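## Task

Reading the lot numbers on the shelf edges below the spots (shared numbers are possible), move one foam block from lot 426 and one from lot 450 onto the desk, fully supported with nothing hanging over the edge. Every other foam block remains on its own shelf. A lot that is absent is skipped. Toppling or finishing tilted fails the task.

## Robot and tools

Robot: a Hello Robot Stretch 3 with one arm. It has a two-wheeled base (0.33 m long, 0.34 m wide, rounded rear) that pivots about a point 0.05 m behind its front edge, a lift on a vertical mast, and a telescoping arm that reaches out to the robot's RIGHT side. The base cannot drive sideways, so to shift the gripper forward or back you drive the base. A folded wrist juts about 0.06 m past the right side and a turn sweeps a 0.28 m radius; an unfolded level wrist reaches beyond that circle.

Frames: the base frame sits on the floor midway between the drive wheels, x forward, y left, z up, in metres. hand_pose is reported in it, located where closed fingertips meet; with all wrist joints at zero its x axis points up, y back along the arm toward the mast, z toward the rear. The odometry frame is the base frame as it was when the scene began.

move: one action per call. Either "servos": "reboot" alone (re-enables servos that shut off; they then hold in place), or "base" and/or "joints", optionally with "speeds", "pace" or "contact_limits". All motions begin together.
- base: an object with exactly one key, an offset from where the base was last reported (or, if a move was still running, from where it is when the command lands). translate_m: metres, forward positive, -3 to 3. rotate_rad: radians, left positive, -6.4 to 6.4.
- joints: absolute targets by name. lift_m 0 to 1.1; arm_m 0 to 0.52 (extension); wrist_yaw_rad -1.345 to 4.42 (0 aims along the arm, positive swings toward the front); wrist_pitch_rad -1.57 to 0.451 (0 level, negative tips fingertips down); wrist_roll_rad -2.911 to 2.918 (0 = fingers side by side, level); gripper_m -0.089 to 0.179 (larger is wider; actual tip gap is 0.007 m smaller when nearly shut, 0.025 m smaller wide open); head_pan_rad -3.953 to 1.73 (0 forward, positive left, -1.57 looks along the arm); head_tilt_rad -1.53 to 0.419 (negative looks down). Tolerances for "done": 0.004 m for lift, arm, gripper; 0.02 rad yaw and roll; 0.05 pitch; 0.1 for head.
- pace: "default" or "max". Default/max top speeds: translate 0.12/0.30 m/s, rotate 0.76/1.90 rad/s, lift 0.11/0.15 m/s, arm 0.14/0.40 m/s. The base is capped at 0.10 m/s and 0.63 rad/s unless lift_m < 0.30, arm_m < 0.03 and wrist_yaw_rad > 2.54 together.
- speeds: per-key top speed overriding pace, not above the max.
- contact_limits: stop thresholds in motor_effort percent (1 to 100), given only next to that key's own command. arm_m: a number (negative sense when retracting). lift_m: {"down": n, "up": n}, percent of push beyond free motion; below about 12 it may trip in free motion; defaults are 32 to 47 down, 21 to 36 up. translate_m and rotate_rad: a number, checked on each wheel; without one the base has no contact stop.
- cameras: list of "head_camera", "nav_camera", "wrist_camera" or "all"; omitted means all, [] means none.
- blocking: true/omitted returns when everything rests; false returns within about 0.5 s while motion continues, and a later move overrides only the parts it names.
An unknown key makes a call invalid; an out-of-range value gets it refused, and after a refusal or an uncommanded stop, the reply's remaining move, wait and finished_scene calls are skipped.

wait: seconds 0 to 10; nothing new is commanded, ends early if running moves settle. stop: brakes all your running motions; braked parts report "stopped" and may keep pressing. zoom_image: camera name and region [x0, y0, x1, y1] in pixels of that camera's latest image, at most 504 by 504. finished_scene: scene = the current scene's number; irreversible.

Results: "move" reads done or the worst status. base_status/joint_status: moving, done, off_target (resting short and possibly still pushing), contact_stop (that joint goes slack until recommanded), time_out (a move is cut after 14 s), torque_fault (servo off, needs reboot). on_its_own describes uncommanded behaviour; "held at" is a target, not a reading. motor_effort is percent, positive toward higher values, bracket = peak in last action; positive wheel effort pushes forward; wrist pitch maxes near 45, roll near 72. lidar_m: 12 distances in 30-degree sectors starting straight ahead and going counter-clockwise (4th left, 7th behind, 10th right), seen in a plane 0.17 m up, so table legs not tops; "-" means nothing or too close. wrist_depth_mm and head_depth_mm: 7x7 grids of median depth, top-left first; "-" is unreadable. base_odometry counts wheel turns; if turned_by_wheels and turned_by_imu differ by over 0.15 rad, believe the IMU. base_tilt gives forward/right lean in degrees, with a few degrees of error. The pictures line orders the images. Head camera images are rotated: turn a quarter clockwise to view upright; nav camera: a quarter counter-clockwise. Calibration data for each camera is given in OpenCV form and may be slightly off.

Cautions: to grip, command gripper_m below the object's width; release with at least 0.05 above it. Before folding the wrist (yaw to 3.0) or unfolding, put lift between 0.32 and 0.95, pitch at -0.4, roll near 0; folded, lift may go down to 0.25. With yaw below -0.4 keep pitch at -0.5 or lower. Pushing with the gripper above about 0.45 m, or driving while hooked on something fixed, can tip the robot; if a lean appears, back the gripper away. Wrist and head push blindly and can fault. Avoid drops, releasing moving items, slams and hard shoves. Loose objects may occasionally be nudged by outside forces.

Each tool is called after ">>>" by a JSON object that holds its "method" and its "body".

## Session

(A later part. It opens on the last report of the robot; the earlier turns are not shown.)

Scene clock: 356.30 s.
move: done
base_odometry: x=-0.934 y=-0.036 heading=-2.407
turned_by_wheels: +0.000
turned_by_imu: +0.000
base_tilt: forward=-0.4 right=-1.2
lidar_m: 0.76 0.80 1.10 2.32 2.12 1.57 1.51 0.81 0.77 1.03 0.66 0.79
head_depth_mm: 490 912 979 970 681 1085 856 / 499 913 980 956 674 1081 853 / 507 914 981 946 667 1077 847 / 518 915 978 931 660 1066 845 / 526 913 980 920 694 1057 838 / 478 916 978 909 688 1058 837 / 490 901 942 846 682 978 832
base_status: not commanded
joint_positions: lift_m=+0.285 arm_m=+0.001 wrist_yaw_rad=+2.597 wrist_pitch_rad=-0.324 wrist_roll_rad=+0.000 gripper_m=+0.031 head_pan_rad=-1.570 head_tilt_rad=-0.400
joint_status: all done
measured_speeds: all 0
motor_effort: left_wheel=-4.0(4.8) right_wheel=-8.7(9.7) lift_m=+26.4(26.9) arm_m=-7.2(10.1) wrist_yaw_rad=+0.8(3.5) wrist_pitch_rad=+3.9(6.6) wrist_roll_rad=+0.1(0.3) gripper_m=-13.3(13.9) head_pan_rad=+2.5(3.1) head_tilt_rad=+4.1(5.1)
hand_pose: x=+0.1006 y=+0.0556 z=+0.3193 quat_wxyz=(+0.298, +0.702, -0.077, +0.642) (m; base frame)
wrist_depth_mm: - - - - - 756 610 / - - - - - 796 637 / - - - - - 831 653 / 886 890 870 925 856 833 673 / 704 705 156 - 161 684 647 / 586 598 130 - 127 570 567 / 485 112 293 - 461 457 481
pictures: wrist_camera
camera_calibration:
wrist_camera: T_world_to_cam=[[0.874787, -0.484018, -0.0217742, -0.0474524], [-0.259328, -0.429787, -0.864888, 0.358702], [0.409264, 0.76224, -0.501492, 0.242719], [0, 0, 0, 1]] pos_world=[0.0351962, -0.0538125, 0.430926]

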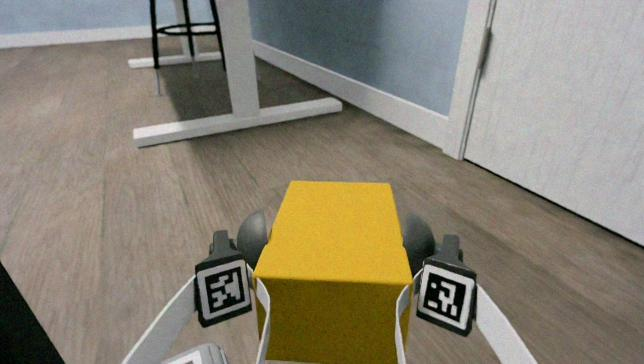

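>>> {"method": "move", "body": {"base": {"translate_m": -0.683}, "joints": {"head_tilt_rad": -0.5}, "pace": "max", "cameras": []}}

>>> {"method": "move", "body": {"base": {"rotate_rad": 1.597}, "pace": "max", "cameras": []}}

>>> {"method": "move", "body": {"base": {"translate_m": 1.22}, "pace": "max", "cameras": ["head_camera"]}}

Scene clock: 368.47 s.
move: done
base_odometry: x=-0.428 y=+0.422 heading=-2.407
turned_by_wheels: +0.000
turned_by_imu: -0.001
base_tilt: forward=-0.3 right=-1.4
lidar_m: 1.45 1.49 1.45 3.72 1.17 0.86 0.83 0.86 1.06 0.57 0.59 1.16
head_depth_mm: 834 904 984 745 1179 978 863 / 837 906 987 738 1164 971 857 / 838 904 975 728 1170 964 1164 / 838 907 974 722 1167 958 1157 / 520 553 593 618 680 766 843 / 456 494 540 586 664 749 854 / 456 876 967 660 1167 943 1139
base_status: done
joint_positions: lift_m=+0.285 arm_m=+0.001 wrist_yaw_rad=+2.597 wrist_pitch_rad=-0.324 wrist_roll_rad=+0.000 gripper_m=+0.031 head_pan_rad=-1.570 head_tilt_rad=-0.500
joint_status: all done
measured_speeds: all 0
motor_effort: left_wheel=-2.2(13.6) right_wheel=-7.1(14.9) lift_m=+28.0(29.7) arm_m=-3.2(5.9) wrist_yaw_rad=+2.4(3.4) wrist_pitch_rad=+3.9(4.0) wrist_roll_rad=-0.1(0.3) gripper_m=-13.1(13.9) head_pan_rad=+2.1(2.8) head_tilt_rad=-4.2(5.6)
hand_pose: x=+0.1005 y=+0.0557 z=+0.3194 quat_wxyz=(+0.298, +0.702, -0.077, +0.642) (m; base frame)
wrist_depth_mm: - - - - - - - / - - - - - - - / - - - - - - - / 902 881 883 937 888 866 856 / 703 698 156 - 160 690 680 / 587 610 130 - 127 565 562 / 479 112 291 - 461 453 481
pictures: none
No camera images: "cameras" was empty.

Scene clock: 370.57 s.
move: done
base_odometry: x=-0.428 y=+0.422 heading=-0.810
turned_by_wheels: +1.597
turned_by_imu: +1.565
base_tilt: forward=-0.3 right=-1.2
lidar_m: 3.73 1.16 0.86 0.83 0.87 1.05 0.57 0.59 1.17 1.45 1.48 1.45
head_depth_mm: 1223 1319 1441 1577 1751 1656 1349 / 1201 1305 1424 1588 1755 1658 1336 / 1204 1304 1400 1564 1743 1643 1337 / 1205 1308 1427 1567 1744 1635 1327 / 1206 1306 1426 1569 1740 1612 1319 / 1214 1312 1428 1571 1735 1622 1313 / 1211 1312 1426 1578 1746 1606 1307
base_status: done
joint_positions: lift_m=+0.285 arm_m=+0.001 wrist_yaw_rad=+2.597 wrist_pitch_rad=-0.324 wrist_roll_rad=+0.000 gripper_m=+0.031 head_pan_rad=-1.570 head_tilt_rad=-0.501
joint_status: not commanded
measured_speeds: all 0
motor_effort: left_wheel=-5.7(15.3) right_wheel=+6.8(14.9) lift_m=+27.9(29.7) arm_m=-12.9(12.9) wrist_yaw_rad=+2.1(2.6) wrist_pitch_rad=+3.9(4.0) wrist_roll_rad=-0.1(0.3) gripper_m=-13.5(13.8) head_pan_rad=+2.2(2.8) head_tilt_rad=-3.4(4.8)
hand_pose: x=+0.1005 y=+0.0557 z=+0.3194 quat_wxyz=(+0.298, +0.702, -0.077, +0.642) (m; base frame)
wrist_depth_mm: 693 759 842 942 - - - / 716 800 894 - - - - / 752 838 963 - - - - / 812 859 889 937 869 872 857 / 704 704 156 - 161 690 683 / 581 597 130 - 127 572 566 / 482 112 292 - 461 457 482
pictures: none
No camera images: "cameras" was empty.

Scene clock: 376.00 s.
move: done
base_odometry: x=+0.413 y=-0.462 heading=-0.810
turned_by_wheels: +0.000
turned_by_imu: +0.001
base_tilt: forward=-0.4 right=-1.2
lidar_m: 2.52 1.13 0.83 0.81 0.85 1.17 1.79 2.05 1.54 1.01 0.92 1.50
head_depth_mm: 1238 1339 1463 1609 1757 1670 1346 / 1242 1340 1464 1583 963 1592 1341 / 1246 1340 1465 1366 951 1495 1326 / 1247 1344 1471 1353 942 1586 1324 / 1246 1348 1469 1336 934 1569 1315 / 1249 1352 1474 1323 927 1512 1309 / 1250 1354 1471 1306 923 1558 1276
base_status: done
joint_positions: lift_m=+0.285 arm_m=+0.001 wrist_yaw_rad=+2.598 wrist_pitch_rad=-0.323 wrist_roll_rad=+0.000 gripper_m=+0.031 head_pan_rad=-1.570 head_tilt_rad=-0.501
joint_status: not commanded
measured_speeds: all 0
motor_effort: left_wheel=-0.4(11.6) right_wheel=+8.1(15.3) lift_m=+24.2(28.6) arm_m=-6.6(12.6) wrist_yaw_rad=+1.7(2.9) wrist_pitch_rad=+3.9(4.0) wrist_roll_rad=+0.2(0.3) gripper_m=-13.6(13.9) head_pan_rad=+1.7(2.8) head_tilt_rad=-1.8(4.3)
hand_pose: x=+0.1005 y=+0.0557 z=+0.3194 quat_wxyz=(+0.298, +0.702, -0.077, +0.642) (m; base frame)
wrist_depth_mm: 661 724 821 910 - - - / 699 771 858 993 - - - / 741 821 919 - - - - / 784 840 888 933 878 866 855 / 717 695 157 - 160 689 679 / 583 606 130 - 127 571 571 / 484 112 292 - 459 462 485
pictures: head_camera (sideways)
camera_calibration:
head_camera: T_world_to_cam=[[-0.0466452, 0.432766, -0.900299, 1.18726], [0.997506, -0.027606, -0.0649516, 0.0780897], [-0.0529624, -0.901083, -0.430399, 0.516049], [0, 0, 0, 1]] pos_world=[0.00481649, -0.0466486, 1.29607]

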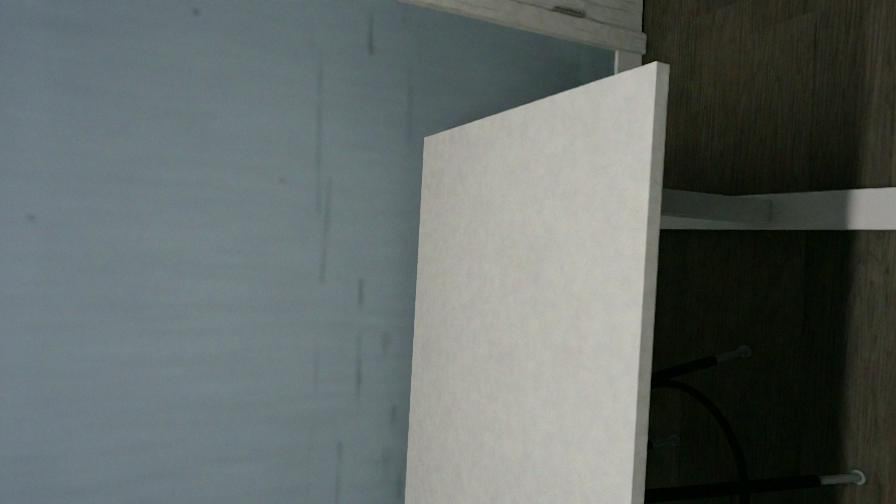

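>>> {"method": "move", "body": {"joints": {"lift_m": 0.82, "wrist_pitch_rad": -0.4}, "pace": "max", "blocking": false, "cameras": []}}

>>> {"method": "wait", "body": {"seconds": 1.6, "cameras": []}}

>>> {"method": "move", "body": {"joints": {"wrist_yaw_rad": 0.0, "arm_m": 0.41}, "speeds": {"arm_m": 0.2}, "cameras": []}}

>>> {"method": "move", "body": {"joints": {"wrist_pitch_rad": -0.2, "lift_m": 0.715}, "cameras": ["wrist_camera"]}}

Scene clock: 415.13 s.
move: moving
base_odometry: x=+0.413 y=-0.462 heading=-0.810
turned_by_wheels: +0.000
turned_by_imu: +0.000
base_tilt: forward=-0.4 right=-1.2
lidar_m: 2.51 1.13 0.83 0.81 0.84 1.17 1.79 2.05 1.54 1.01 0.92 1.51
head_depth_mm: 1241 1342 1469 1609 1765 1660 1345 / 1241 1347 1460 1593 956 1589 1342 / 1242 1343 1469 1366 950 1492 1334 / 1242 1348 1467 1356 943 1578 1325 / 1247 1345 1475 1339 934 1568 1318 / 1251 1346 1473 1322 932 1516 1313 / 1248 1347 1479 1305 922 1550 1273
base_status: not commanded
joint_positions: lift_m=+0.323 arm_m=+0.001 wrist_yaw_rad=+2.598 wrist_pitch_rad=-0.414 wrist_roll_rad=+0.000 gripper_m=+0.031 head_pan_rad=-1.570 head_tilt_rad=-0.501
joint_status: lift_m moving; wrist_pitch_rad moving
measured_speeds: translate_m=+0.000 rotate_rad=+0.000 lift_m=+0.145 arm_m=+0.000 wrist_yaw_rad=+0.000 wrist_pitch_rad=+0.000 wrist_roll_rad=+0.000 head_pan_rad=+0.000 head_tilt_rad=+0.000
motor_effort: left_wheel=-0.7(1.2) right_wheel=+7.3(8.5) lift_m=+32.9(32.9) arm_m=-2.7(3.4) wrist_yaw_rad=+2.6(2.8) wrist_pitch_rad=+3.7(4.6) wrist_roll_rad=+0.0(0.3) gripper_m=-13.6(13.8) head_pan_rad=+1.5(2.4) head_tilt_rad=+0.3(0.9)
hand_pose: x=+0.0951 y=+0.0468 z=+0.3364 quat_wxyz=(+0.326, +0.705, -0.046, +0.628) (m; base frame)
wrist_depth_mm: 675 728 808 908 - - - / 716 779 882 - - - - / 762 838 932 - 1000 - 996 / 789 820 809 843 805 787 773 / 670 660 157 - 161 650 640 / 551 582 130 - 127 550 544 / 206 112 298 - 460 461 483
pictures: none
No camera images: "cameras" was empty.

Scene clock: 416.73 s.
earlier move: moving
base_odometry: x=+0.413 y=-0.462 heading=-0.810
turned_by_wheels: +0.000
turned_by_imu: +0.000
base_tilt: forward=-0.3 right=-1.1
lidar_m: 2.52 1.12 0.84 0.81 0.84 1.17 1.78 2.04 1.54 1.01 0.92 1.51
head_depth_mm: 1241 1342 1468 1614 1766 1658 1347 / 1238 1349 1465 1585 962 1592 1334 / 1245 1345 1466 1370 951 1494 1331 / 1245 1343 1467 1351 945 1578 1324 / 1246 1347 1474 1338 936 1569 1320 / 1245 1349 1469 1326 927 1520 1313 / 1252 1353 1479 1308 920 1553 1272
base_status: not commanded
joint_positions: lift_m=+0.563 arm_m=+0.001 wrist_yaw_rad=+2.598 wrist_pitch_rad=-0.414 wrist_roll_rad=+0.000 gripper_m=+0.031 head_pan_rad=-1.570 head_tilt_rad=-0.501
joint_status: lift_m moving; wrist_pitch_rad moving
measured_speeds: translate_m=+0.000 rotate_rad=+0.000 lift_m=+0.150 arm_m=+0.000 wrist_yaw_rad=+0.000 wrist_pitch_rad=+0.000 wrist_roll_rad=+0.000 head_pan_rad=+0.000 head_tilt_rad=+0.000
motor_effort: left_wheel=-0.7(1.2) right_wheel=+7.7(8.5) lift_m=+29.9(32.9) arm_m=-0.4(3.4) wrist_yaw_rad=+2.1(2.8) wrist_pitch_rad=+2.7(4.6) wrist_roll_rad=-0.1(0.3) gripper_m=-13.3(13.9) head_pan_rad=+1.3(2.4) head_tilt_rad=+0.6(1.1)
hand_pose: x=+0.0951 y=+0.0468 z=+0.5763 quat_wxyz=(+0.326, +0.705, -0.046, +0.628) (m; base frame)
wrist_depth_mm: 673 733 817 918 - - - / 710 787 885 - - - - / 762 836 966 - - - - / 825 910 - - - - - / 876 968 156 - 160 - - / 854 898 130 - 127 841 862 / 205 112 715 - 706 711 736
wait: 1.60 s; no rest
pictures: none
No camera images: "cameras" was empty.

Scene clock: 420.50 s.
move: done
base_odometry: x=+0.413 y=-0.462 heading=-0.810
turned_by_wheels: +0.000
turned_by_imu: +0.000
base_tilt: forward=-0.2 right=-1.2
lidar_m: 2.51 1.12 0.83 0.81 0.85 1.17 1.79 2.05 1.54 1.01 0.92 1.50
head_depth_mm: 1241 1337 1466 1612 1765 1563 291 / 1241 1344 1466 1576 433 353 1305 / 1245 1348 1469 1367 579 1491 1326 / 1241 1342 1464 1352 728 1577 1324 / 1245 1350 1465 1337 935 1568 1319 / 1246 1349 1475 1320 930 1513 1314 / 1251 1354 1470 1309 922 1546 1277
base_status: not commanded
joint_positions: lift_m=+0.820 arm_m=+0.410 wrist_yaw_rad=+0.003 wrist_pitch_rad=-0.415 wrist_roll_rad=+0.000 gripper_m=+0.031 head_pan_rad=-1.570 head_tilt_rad=-0.501
joint_status: all done
measured_speeds: all 0
motor_effort: left_wheel=-0.8(1.3) right_wheel=+7.6(8.8) lift_m=+23.8(32.6) arm_m=+13.2(15.3) wrist_yaw_rad=-3.3(6.2) wrist_pitch_rad=+2.2(4.3) wrist_roll_rad=+0.0(0.3) gripper_m=-13.8(13.9) head_pan_rad=+1.3(2.4) head_tilt_rad=+2.7(3.3)
hand_pose: x=-0.0209 y=-0.7798 z=+0.8334 quat_wxyz=(+0.692, +0.147, -0.691, -0.145) (m; base frame)
wrist_depth_mm: 827 803 814 785 778 760 745 / 742 736 726 712 703 805 799 / 532 525 526 518 511 515 876 / 418 414 412 423 409 404 931 / 341 341 159 - 161 331 340 / 292 298 130 - 127 283 283 / 254 112 238 - 236 234 245
pictures: none
No camera images: "cameras" was empty.

Scene clock: 422.30 s.
move: done
base_odometry: x=+0.413 y=-0.462 heading=-0.810
turned_by_wheels: +0.000
turned_by_imu: +0.000
base_tilt: forward=-0.2 right=-1.2
lidar_m: 2.52 1.12 0.84 0.81 0.85 1.17 1.79 2.04 1.54 1.01 0.92 1.51
head_depth_mm: 1240 1344 1459 1602 1760 1658 1346 / 1242 1342 1467 1584 961 496 385 / 1243 1344 1468 1367 616 1330 1299 / 1245 1348 1468 1353 657 1533 1324 / 1243 1350 1473 1331 934 1563 1312 / 1250 1347 1477 1315 927 1506 1317 / 1248 1354 1477 1309 919 1554 1276
base_status: not commanded
joint_positions: lift_m=+0.715 arm_m=+0.410 wrist_yaw_rad=+0.003 wrist_pitch_rad=-0.226 wrist_roll_rad=+0.000 gripper_m=+0.031 head_pan_rad=-1.570 head_tilt_rad=-0.501
joint_status: all done
measured_speeds: all 0
motor_effort: left_wheel=-1.0(1.2) right_wheel=+7.9(8.5) lift_m=+23.4(26.3) arm_m=+11.0(13.3) wrist_yaw_rad=-2.2(4.3) wrist_pitch_rad=+4.3(6.4) wrist_roll_rad=+0.0(0.3) gripper_m=-13.4(13.8) head_pan_rad=+1.9(2.2) head_tilt_rad=+2.8(3.5)
hand_pose: x=-0.0208 y=-0.7993 z=+0.7729 quat_wxyz=(+0.703, +0.081, -0.702, -0.079) (m; base frame)
wrist_depth_mm: 817 805 786 774 752 748 736 / 856 840 833 814 817 796 785 / 554 549 545 540 532 533 815 / 367 366 365 389 360 360 409 / 275 275 159 - 161 270 270 / 220 228 130 - 127 217 216 / 184 103 171 - 170 170 181
pictures: wrist_camera
camera_calibration:
wrist_camera: T_world_to_cam=[[-0.998869, -0.0440696, -0.0178304, -0.0355425], [-0.00204872, 0.414616, -0.909994, 1.06726], [0.0474959, -0.908929, -0.414238, -0.239205], [0, 0, 0, 1]] pos_world=[-0.0219546, -0.661489, 0.871477]

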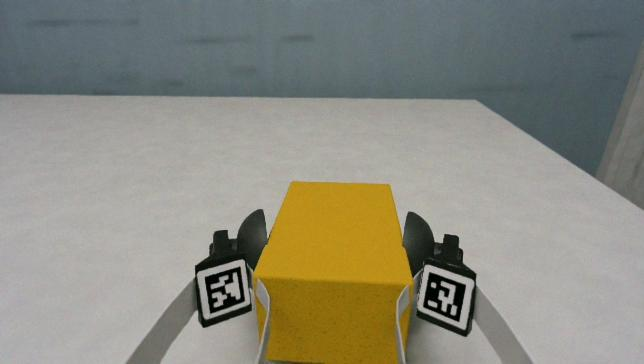

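>>> {"method": "move", "body": {"joints": {"lift_m": 0.69}, "speeds": {"lift_m": 0.03}, "cameras": ["wrist_camera"]}}

Scene clock: 470.87 s.
move: done
base_odometry: x=+0.413 y=-0.462 heading=-0.810
turned_by_wheels: +0.000
turned_by_imu: +0.000
base_tilt: forward=-0.4 right=-1.1
lidar_m: 2.51 1.13 0.83 0.81 0.85 1.17 1.78 2.06 1.54 1.01 0.92 1.51
head_depth_mm: 1241 1343 1460 1603 1761 1658 1350 / 1240 1339 1461 1581 963 818 400 / 1247 1343 1459 1377 647 621 1299 / 1245 1345 1471 1355 722 1496 1324 / 1247 1350 1472 1339 939 1568 1314 / 1248 1353 1470 1327 928 1513 1315 / 1248 1355 1479 1316 923 1551 1277
base_status: not commanded
joint_positions: lift_m=+0.690 arm_m=+0.410 wrist_yaw_rad=+0.003 wrist_pitch_rad=-0.202 wrist_roll_rad=+0.000 gripper_m=+0.031 head_pan_rad=-1.570 head_tilt_rad=-0.500
joint_status: all done
measured_speeds: all 0
motor_effort: left_wheel=-0.5(1.2) right_wheel=+7.3(8.4) lift_m=+21.5(25.4) arm_m=+8.6(9.5) wrist_yaw_rad=-2.3(4.5) wrist_pitch_rad=+0.0(4.3) wrist_roll_rad=-0.2(0.3) gripper_m=-13.0(14.1) head_pan_rad=+1.3(2.1) head_tilt_rad=+4.3(4.8)
hand_pose: x=-0.0208 y=-0.8011 z=+0.7536 quat_wxyz=(+0.704, +0.073, -0.703, -0.071) (m; base frame)
wrist_depth_mm: 812 805 770 779 764 757 738 / 866 836 820 817 786 782 767 / 511 512 508 505 500 501 822 / 333 329 327 351 324 324 321 / 244 244 161 - 156 240 240 / 194 201 128 - 127 191 190 / 160 149 149 - 153 148 158
pictures: wrist_camera
camera_calibration:
wrist_camera: T_world_to_cam=[[-0.998879, -0.0442264, -0.0168696, -0.0368718], [-0.00188894, 0.393351, -0.919387, 1.04049], [0.0472968, -0.918324, -0.392993, -0.272385], [0, 0, 0, 1]] pos_world=[-0.0219821, -0.661047, 0.848949]

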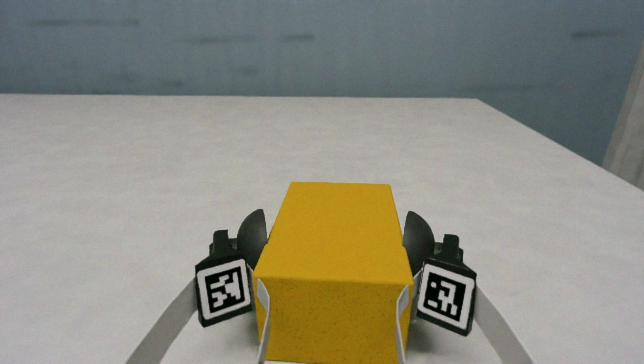

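>>> {"method": "move", "body": {"joints": {"gripper_m": 0.15}, "cameras": []}}

>>> {"method": "move", "body": {"joints": {"arm_m": 0.1}, "speeds": {"arm_m": 0.25}, "cameras": ["head_camera"]}}

Scene clock: 478.57 s.
move: done
base_odometry: x=+0.413 y=-0.462 heading=-0.810
turned_by_wheels: +0.000
turned_by_imu: +0.000
base_tilt: forward=-0.3 right=-1.2
lidar_m: 2.52 1.13 0.83 0.81 0.85 1.17 1.79 2.05 1.53 1.01 0.92 1.51
head_depth_mm: 1244 1345 1458 1603 1761 1654 1348 / 1240 1343 1463 1582 962 818 401 / 1243 1341 1466 1375 646 622 1299 / 1248 1343 1464 1352 724 1492 1326 / 1249 1346 1472 1336 901 1575 1319 / 1244 1348 1464 1330 929 1519 1313 / 1248 1354 1479 1309 920 1554 1280
base_status: not commanded
joint_positions: lift_m=+0.690 arm_m=+0.410 wrist_yaw_rad=+0.003 wrist_pitch_rad=-0.213 wrist_roll_rad=+0.000 gripper_m=+0.150 head_pan_rad=-1.570 head_tilt_rad=-0.500
joint_status: all done
measured_speeds: all 0
motor_effort: left_wheel=-0.9(1.2) right_wheel=+7.8(8.2) lift_m=+29.3(30.2) arm_m=+5.6(7.1) wrist_yaw_rad=-2.3(4.2) wrist_pitch_rad=+2.0(2.1) wrist_roll_rad=+0.0(0.3) gripper_m=+0.5(82.4) head_pan_rad=+1.2(2.1) head_tilt_rad=+3.5(4.8)
hand_pose: x=-0.0208 y=-0.8003 z=+0.7509 quat_wxyz=(+0.704, +0.076, -0.703, -0.075) (m; base frame)
wrist_depth_mm: 814 822 796 783 758 755 729 / 858 848 833 808 796 795 777 / 482 478 481 475 470 470 811 / 317 316 313 337 311 309 308 / 237 234 234 - 221 220 231 / 188 123 180 - 179 138 178 / 113 145 155 - 154 149 111
pictures: none
No camera images: "cameras" was empty.

Scene clock: 481.83 s.
move: done
base_odometry: x=+0.413 y=-0.462 heading=-0.810
turned_by_wheels: +0.000
turned_by_imu: +0.000
base_tilt: forward=-0.3 right=-1.2
lidar_m: 2.51 1.12 0.83 0.81 0.84 1.17 1.79 2.05 1.53 1.01 0.92 1.50
head_depth_mm: 1242 1343 1460 1608 1755 1653 1347 / 1239 1343 1467 1588 963 1554 1342 / 1241 1347 1467 1368 952 1403 1301 / 1244 1345 1469 1357 908 1570 443 / 1245 1344 1465 1339 934 1573 1289 / 1250 1353 1468 1329 930 1516 1314 / 1250 1351 1472 1309 922 1557 1270
base_status: not commanded
joint_positions: lift_m=+0.690 arm_m=+0.100 wrist_yaw_rad=+0.003 wrist_pitch_rad=-0.214 wrist_roll_rad=+0.000 gripper_m=+0.150 head_pan_rad=-1.570 head_tilt_rad=-0.500
joint_status: all done
measured_speeds: all 0
motor_effort: left_wheel=-0.8(1.4) right_wheel=+8.1(8.5) lift_m=+25.2(29.9) arm_m=-12.3(14.7) wrist_yaw_rad=-2.4(4.2) wrist_pitch_rad=+2.1(2.3) wrist_roll_rad=+0.0(0.5) gripper_m=+0.3(1.1) head_pan_rad=+1.5(2.1) head_tilt_rad=+3.8(4.9)
hand_pose: x=-0.0208 y=-0.4902 z=+0.7507 quat_wxyz=(+0.704, +0.077, -0.703, -0.075) (m; base frame)
wrist_depth_mm: - - - - - - 983 / - - - 986 977 - - / 494 482 485 434 473 473 - / 377 368 366 350 342 334 - / - 648 - - - - - / - 124 - - - 125 - / - 765 - - - - 111
pictures: head_camera (sideways)
camera_calibration:
head_camera: T_world_to_cam=[[-0.0466449, 0.432171, -0.900585, 1.18764], [0.997507, -0.0276483, -0.0649327, 0.0780652], [-0.0529617, -0.901368, -0.429804, 0.515274], [0, 0, 0, 1]] pos_world=[0.00481652, -0.0466525, 1.2961]

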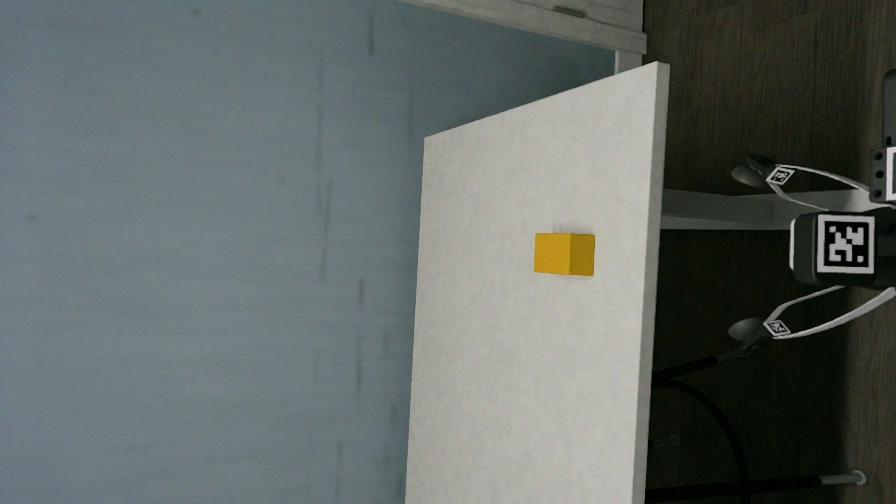

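>>> {"method": "move", "body": {"joints": {"wrist_yaw_rad": 3.0, "wrist_pitch_rad": -0.4, "gripper_m": 0.05, "lift_m": 0.6, "arm_m": 0.0, "head_pan_rad": 0.0, "head_tilt_rad": -0.3}, "pace": "max", "cameras": []}}

>>> {"method": "move", "body": {"base": {"rotate_rad": -0.025}, "joints": {"lift_m": 0.275}, "pace": "max", "cameras": ["nav_camera"]}}

Scene clock: 493.10 s.
move: done
base_odometry: x=+0.413 y=-0.462 heading=-0.810
turned_by_wheels: +0.000
turned_by_imu: +0.000
base_tilt: forward=-0.3 right=-1.3
lidar_m: 2.52 1.13 0.84 0.81 0.84 1.17 1.79 2.04 1.54 1.01 0.92 1.50
head_depth_mm: 2228 2333 2436 2554 2663 2103 1598 / 2226 2309 2442 2574 2669 2099 1588 / 2243 2328 2433 2563 2682 2084 1585 / 2233 2337 2437 2574 2669 2067 1578 / 2218 2330 2454 2576 2663 2057 1563 / 2243 2331 2455 2565 2689 2054 1562 / 2246 2341 2463 2590 2691 2026 1560
base_status: not commanded
joint_positions: lift_m=+0.600 arm_m=+0.001 wrist_yaw_rad=+2.997 wrist_pitch_rad=-0.413 wrist_roll_rad=+0.000 gripper_m=+0.050 head_pan_rad=+0.008 head_tilt_rad=-0.294
joint_status: all done
measured_speeds: translate_m=+0.000 rotate_rad=+0.000 lift_m=+0.000 arm_m=+0.000 wrist_yaw_rad=+0.000 wrist_pitch_rad=+0.000 wrist_roll_rad=+0.000 head_pan_rad=-0.024 head_tilt_rad=+0.000
motor_effort: left_wheel=-0.4(1.2) right_wheel=+7.7(8.7) lift_m=+29.1(29.7) arm_m=-7.4(13.9) wrist_yaw_rad=+2.0(7.6) wrist_pitch_rad=+1.9(4.1) wrist_roll_rad=+0.0(0.2) gripper_m=+0.0(80.8) head_pan_rad=-2.9(5.7) head_tilt_rad=-2.7(7.9)
hand_pose: x=+0.0112 y=+0.0771 z=+0.6138 quat_wxyz=(+0.195, +0.700, +0.095, +0.680) (m; base frame)
wrist_depth_mm: 767 139 785 815 824 844 858 / 825 148 851 875 901 934 933 / 899 162 917 965 967 - - / 984 187 - - - - - / - - 197 - - - - / 931 935 128 921 127 897 895 / 808 100 279 796 771 769 789
pictures: none
No camera images: "cameras" was empty.

Scene clock: 496.07 s.
move: done
base_odometry: x=+0.413 y=-0.462 heading=-0.835
turned_by_wheels: -0.025
turned_by_imu: -0.024
base_tilt: forward=-0.5 right=-1.1
lidar_m: 2.52 1.15 0.84 0.81 0.84 1.14 1.79 2.06 1.55 1.01 0.92 1.51
head_depth_mm: 2233 2340 2483 2611 2712 2097 1593 / 2243 2355 2466 2595 2705 2076 1582 / 2230 2339 2450 2583 2678 2058 1576 / 2219 2330 2456 2571 2668 2063 1566 / 2229 2320 2429 2576 2704 2053 1561 / 2227 2331 2426 2576 2669 2025 1556 / 2206 2317 2427 2532 2639 2022 1542
base_status: done
joint_positions: lift_m=+0.275 arm_m=+0.001 wrist_yaw_rad=+2.997 wrist_pitch_rad=-0.414 wrist_roll_rad=+0.000 gripper_m=+0.050 head_pan_rad=+0.000 head_tilt_rad=-0.300
joint_status: all done
measured_speeds: all 0
motor_effort: left_wheel=+7.7(8.7) right_wheel=-9.4(9.9) lift_m=+26.3(28.6) arm_m=+5.0(7.1) wrist_yaw_rad=+0.9(3.4) wrist_pitch_rad=+2.1(2.2) wrist_roll_rad=+0.1(0.3) gripper_m=+0.4(1.0) head_pan_rad=-3.3(3.8) head_tilt_rad=-2.8(4.2)
hand_pose: x=+0.0111 y=+0.0770 z=+0.2885 quat_wxyz=(+0.195, +0.700, +0.095, +0.680) (m; base frame)
wrist_depth_mm: 762 138 784 810 829 847 873 / 824 149 838 866 899 941 981 / 870 163 874 932 922 901 878 / 744 188 673 718 719 711 703 / 611 589 198 591 590 584 585 / 515 520 128 309 127 500 497 / 271 100 258 268 426 425 434
pictures: nav_camera (sideways)
camera_calibration:
nav_camera: T_world_to_cam=[[0.270183, 0.0170652, 0.962658, -1.21158], [0.0144388, -0.999802, 0.0136712, 0.0322878], [0.962701, 0.0102059, -0.270376, 0.299257], [0, 0, 0, 1]] pos_world=[0.0387869, 0.049903, 1.2468]

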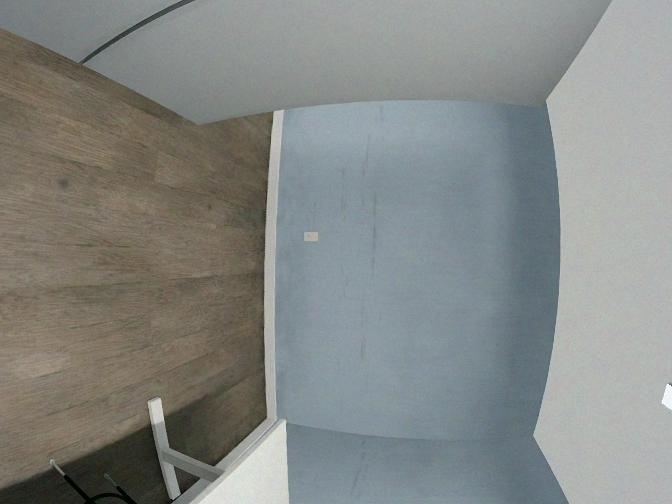

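>>> {"method": "move", "body": {"base": {"translate_m": 1.98}, "pace": "max", "cameras": []}}

>>> {"method": "move", "body": {"base": {"rotate_rad": 1.597}, "pace": "max", "cameras": ["nav_camera"]}}

Scene clock: 519.90 s.
move: done
base_odometry: x=+1.742 y=-1.930 heading=-0.835
turned_by_wheels: +0.000
turned_by_imu: +0.001
base_tilt: forward=-0.2 right=-1.1
lidar_m: 0.54 0.56 0.77 2.09 1.02 1.16 3.18 1.75 1.32 1.48 0.77 0.56
head_depth_mm: 442 463 487 512 541 573 608 / 441 463 485 512 540 572 607 / 440 461 484 510 538 570 605 / 439 460 482 508 537 569 604 / 439 459 482 507 535 568 602 / 438 458 481 506 534 566 600 / 437 457 480 505 533 564 597
base_status: done
joint_positions: lift_m=+0.275 arm_m=+0.001 wrist_yaw_rad=+2.998 wrist_pitch_rad=-0.414 wrist_roll_rad=+0.000 gripper_m=+0.050 head_pan_rad=+0.000 head_tilt_rad=-0.301
joint_status: not commanded
measured_speeds: all 0
motor_effort: left_wheel=+2.3(15.3) right_wheel=+2.5(10.9) lift_m=+25.3(29.4) arm_m=+11.0(13.3) wrist_yaw_rad=+1.5(3.1) wrist_pitch_rad=+2.1(2.3) wrist_roll_rad=+0.1(0.3) gripper_m=+0.2(1.3) head_pan_rad=-3.1(3.5) head_tilt_rad=+2.8(3.5)
hand_pose: x=+0.0110 y=+0.0770 z=+0.2885 quat_wxyz=(+0.195, +0.700, +0.095, +0.680) (m; base frame)
wrist_depth_mm: 768 138 - - - 879 628 / 823 149 - - - 888 635 / 888 162 881 918 916 848 646 / 752 188 667 730 723 718 629 / 613 589 198 596 588 587 581 / 515 514 128 309 127 497 498 / 272 100 258 267 425 423 435
pictures: none
No camera images: "cameras" was empty.

Scene clock: 522.00 s.
move: done
base_odometry: x=+1.742 y=-1.930 heading=+0.762
turned_by_wheels: +1.597
turned_by_imu: +1.566
base_tilt: forward=-0.3 right=-1.2
lidar_m: 2.14 0.95 1.16 3.23 1.65 1.32 1.49 0.77 0.56 0.54 0.57 0.78
head_depth_mm: 1567 1532 1507 1475 1459 1434 1417 / 2010 2087 2181 2172 2108 1894 1578 / 2016 2103 2216 2341 2463 2065 1567 / 2019 2109 2210 2331 2476 2042 1564 / 2011 2105 2214 2333 2457 2014 1551 / 2007 2110 2202 2325 2442 2029 1546 / 2007 2094 2206 2326 2415 1929 1472
base_status: done
joint_positions: lift_m=+0.275 arm_m=+0.001 wrist_yaw_rad=+2.998 wrist_pitch_rad=-0.414 wrist_roll_rad=+0.000 gripper_m=+0.050 head_pan_rad=+0.000 head_tilt_rad=-0.301
joint_status: not commanded
measured_speeds: all 0
motor_effort: left_wheel=-5.9(15.1) right_wheel=+6.0(14.9) lift_m=+26.0(26.2) arm_m=-0.4(11.3) wrist_yaw_rad=+1.4(3.0) wrist_pitch_rad=+2.1(2.2) wrist_roll_rad=+0.0(0.3) gripper_m=-0.1(0.9) head_pan_rad=-2.3(2.8) head_tilt_rad=+4.6(5.3)
hand_pose: x=+0.0110 y=+0.0770 z=+0.2885 quat_wxyz=(+0.195, +0.700, +0.095, +0.680) (m; base frame)
wrist_depth_mm: - 139 - - - - 945 / - 148 - - - - 972 / 957 162 886 925 931 903 880 / 744 188 671 722 723 717 706 / 608 587 198 596 590 587 583 / 516 516 128 308 127 501 500 / 271 100 258 268 428 426 431
pictures: nav_camera (sideways)
camera_calibration:
nav_camera: T_world_to_cam=[[0.271155, 0.0170108, 0.962385, -1.21123], [0.0142517, -0.999805, 0.0136568, 0.0323077], [0.96243, 0.0100125, -0.271344, 0.300518], [0, 0, 0, 1]] pos_world=[0.0387415, 0.0498965, 1.24677]

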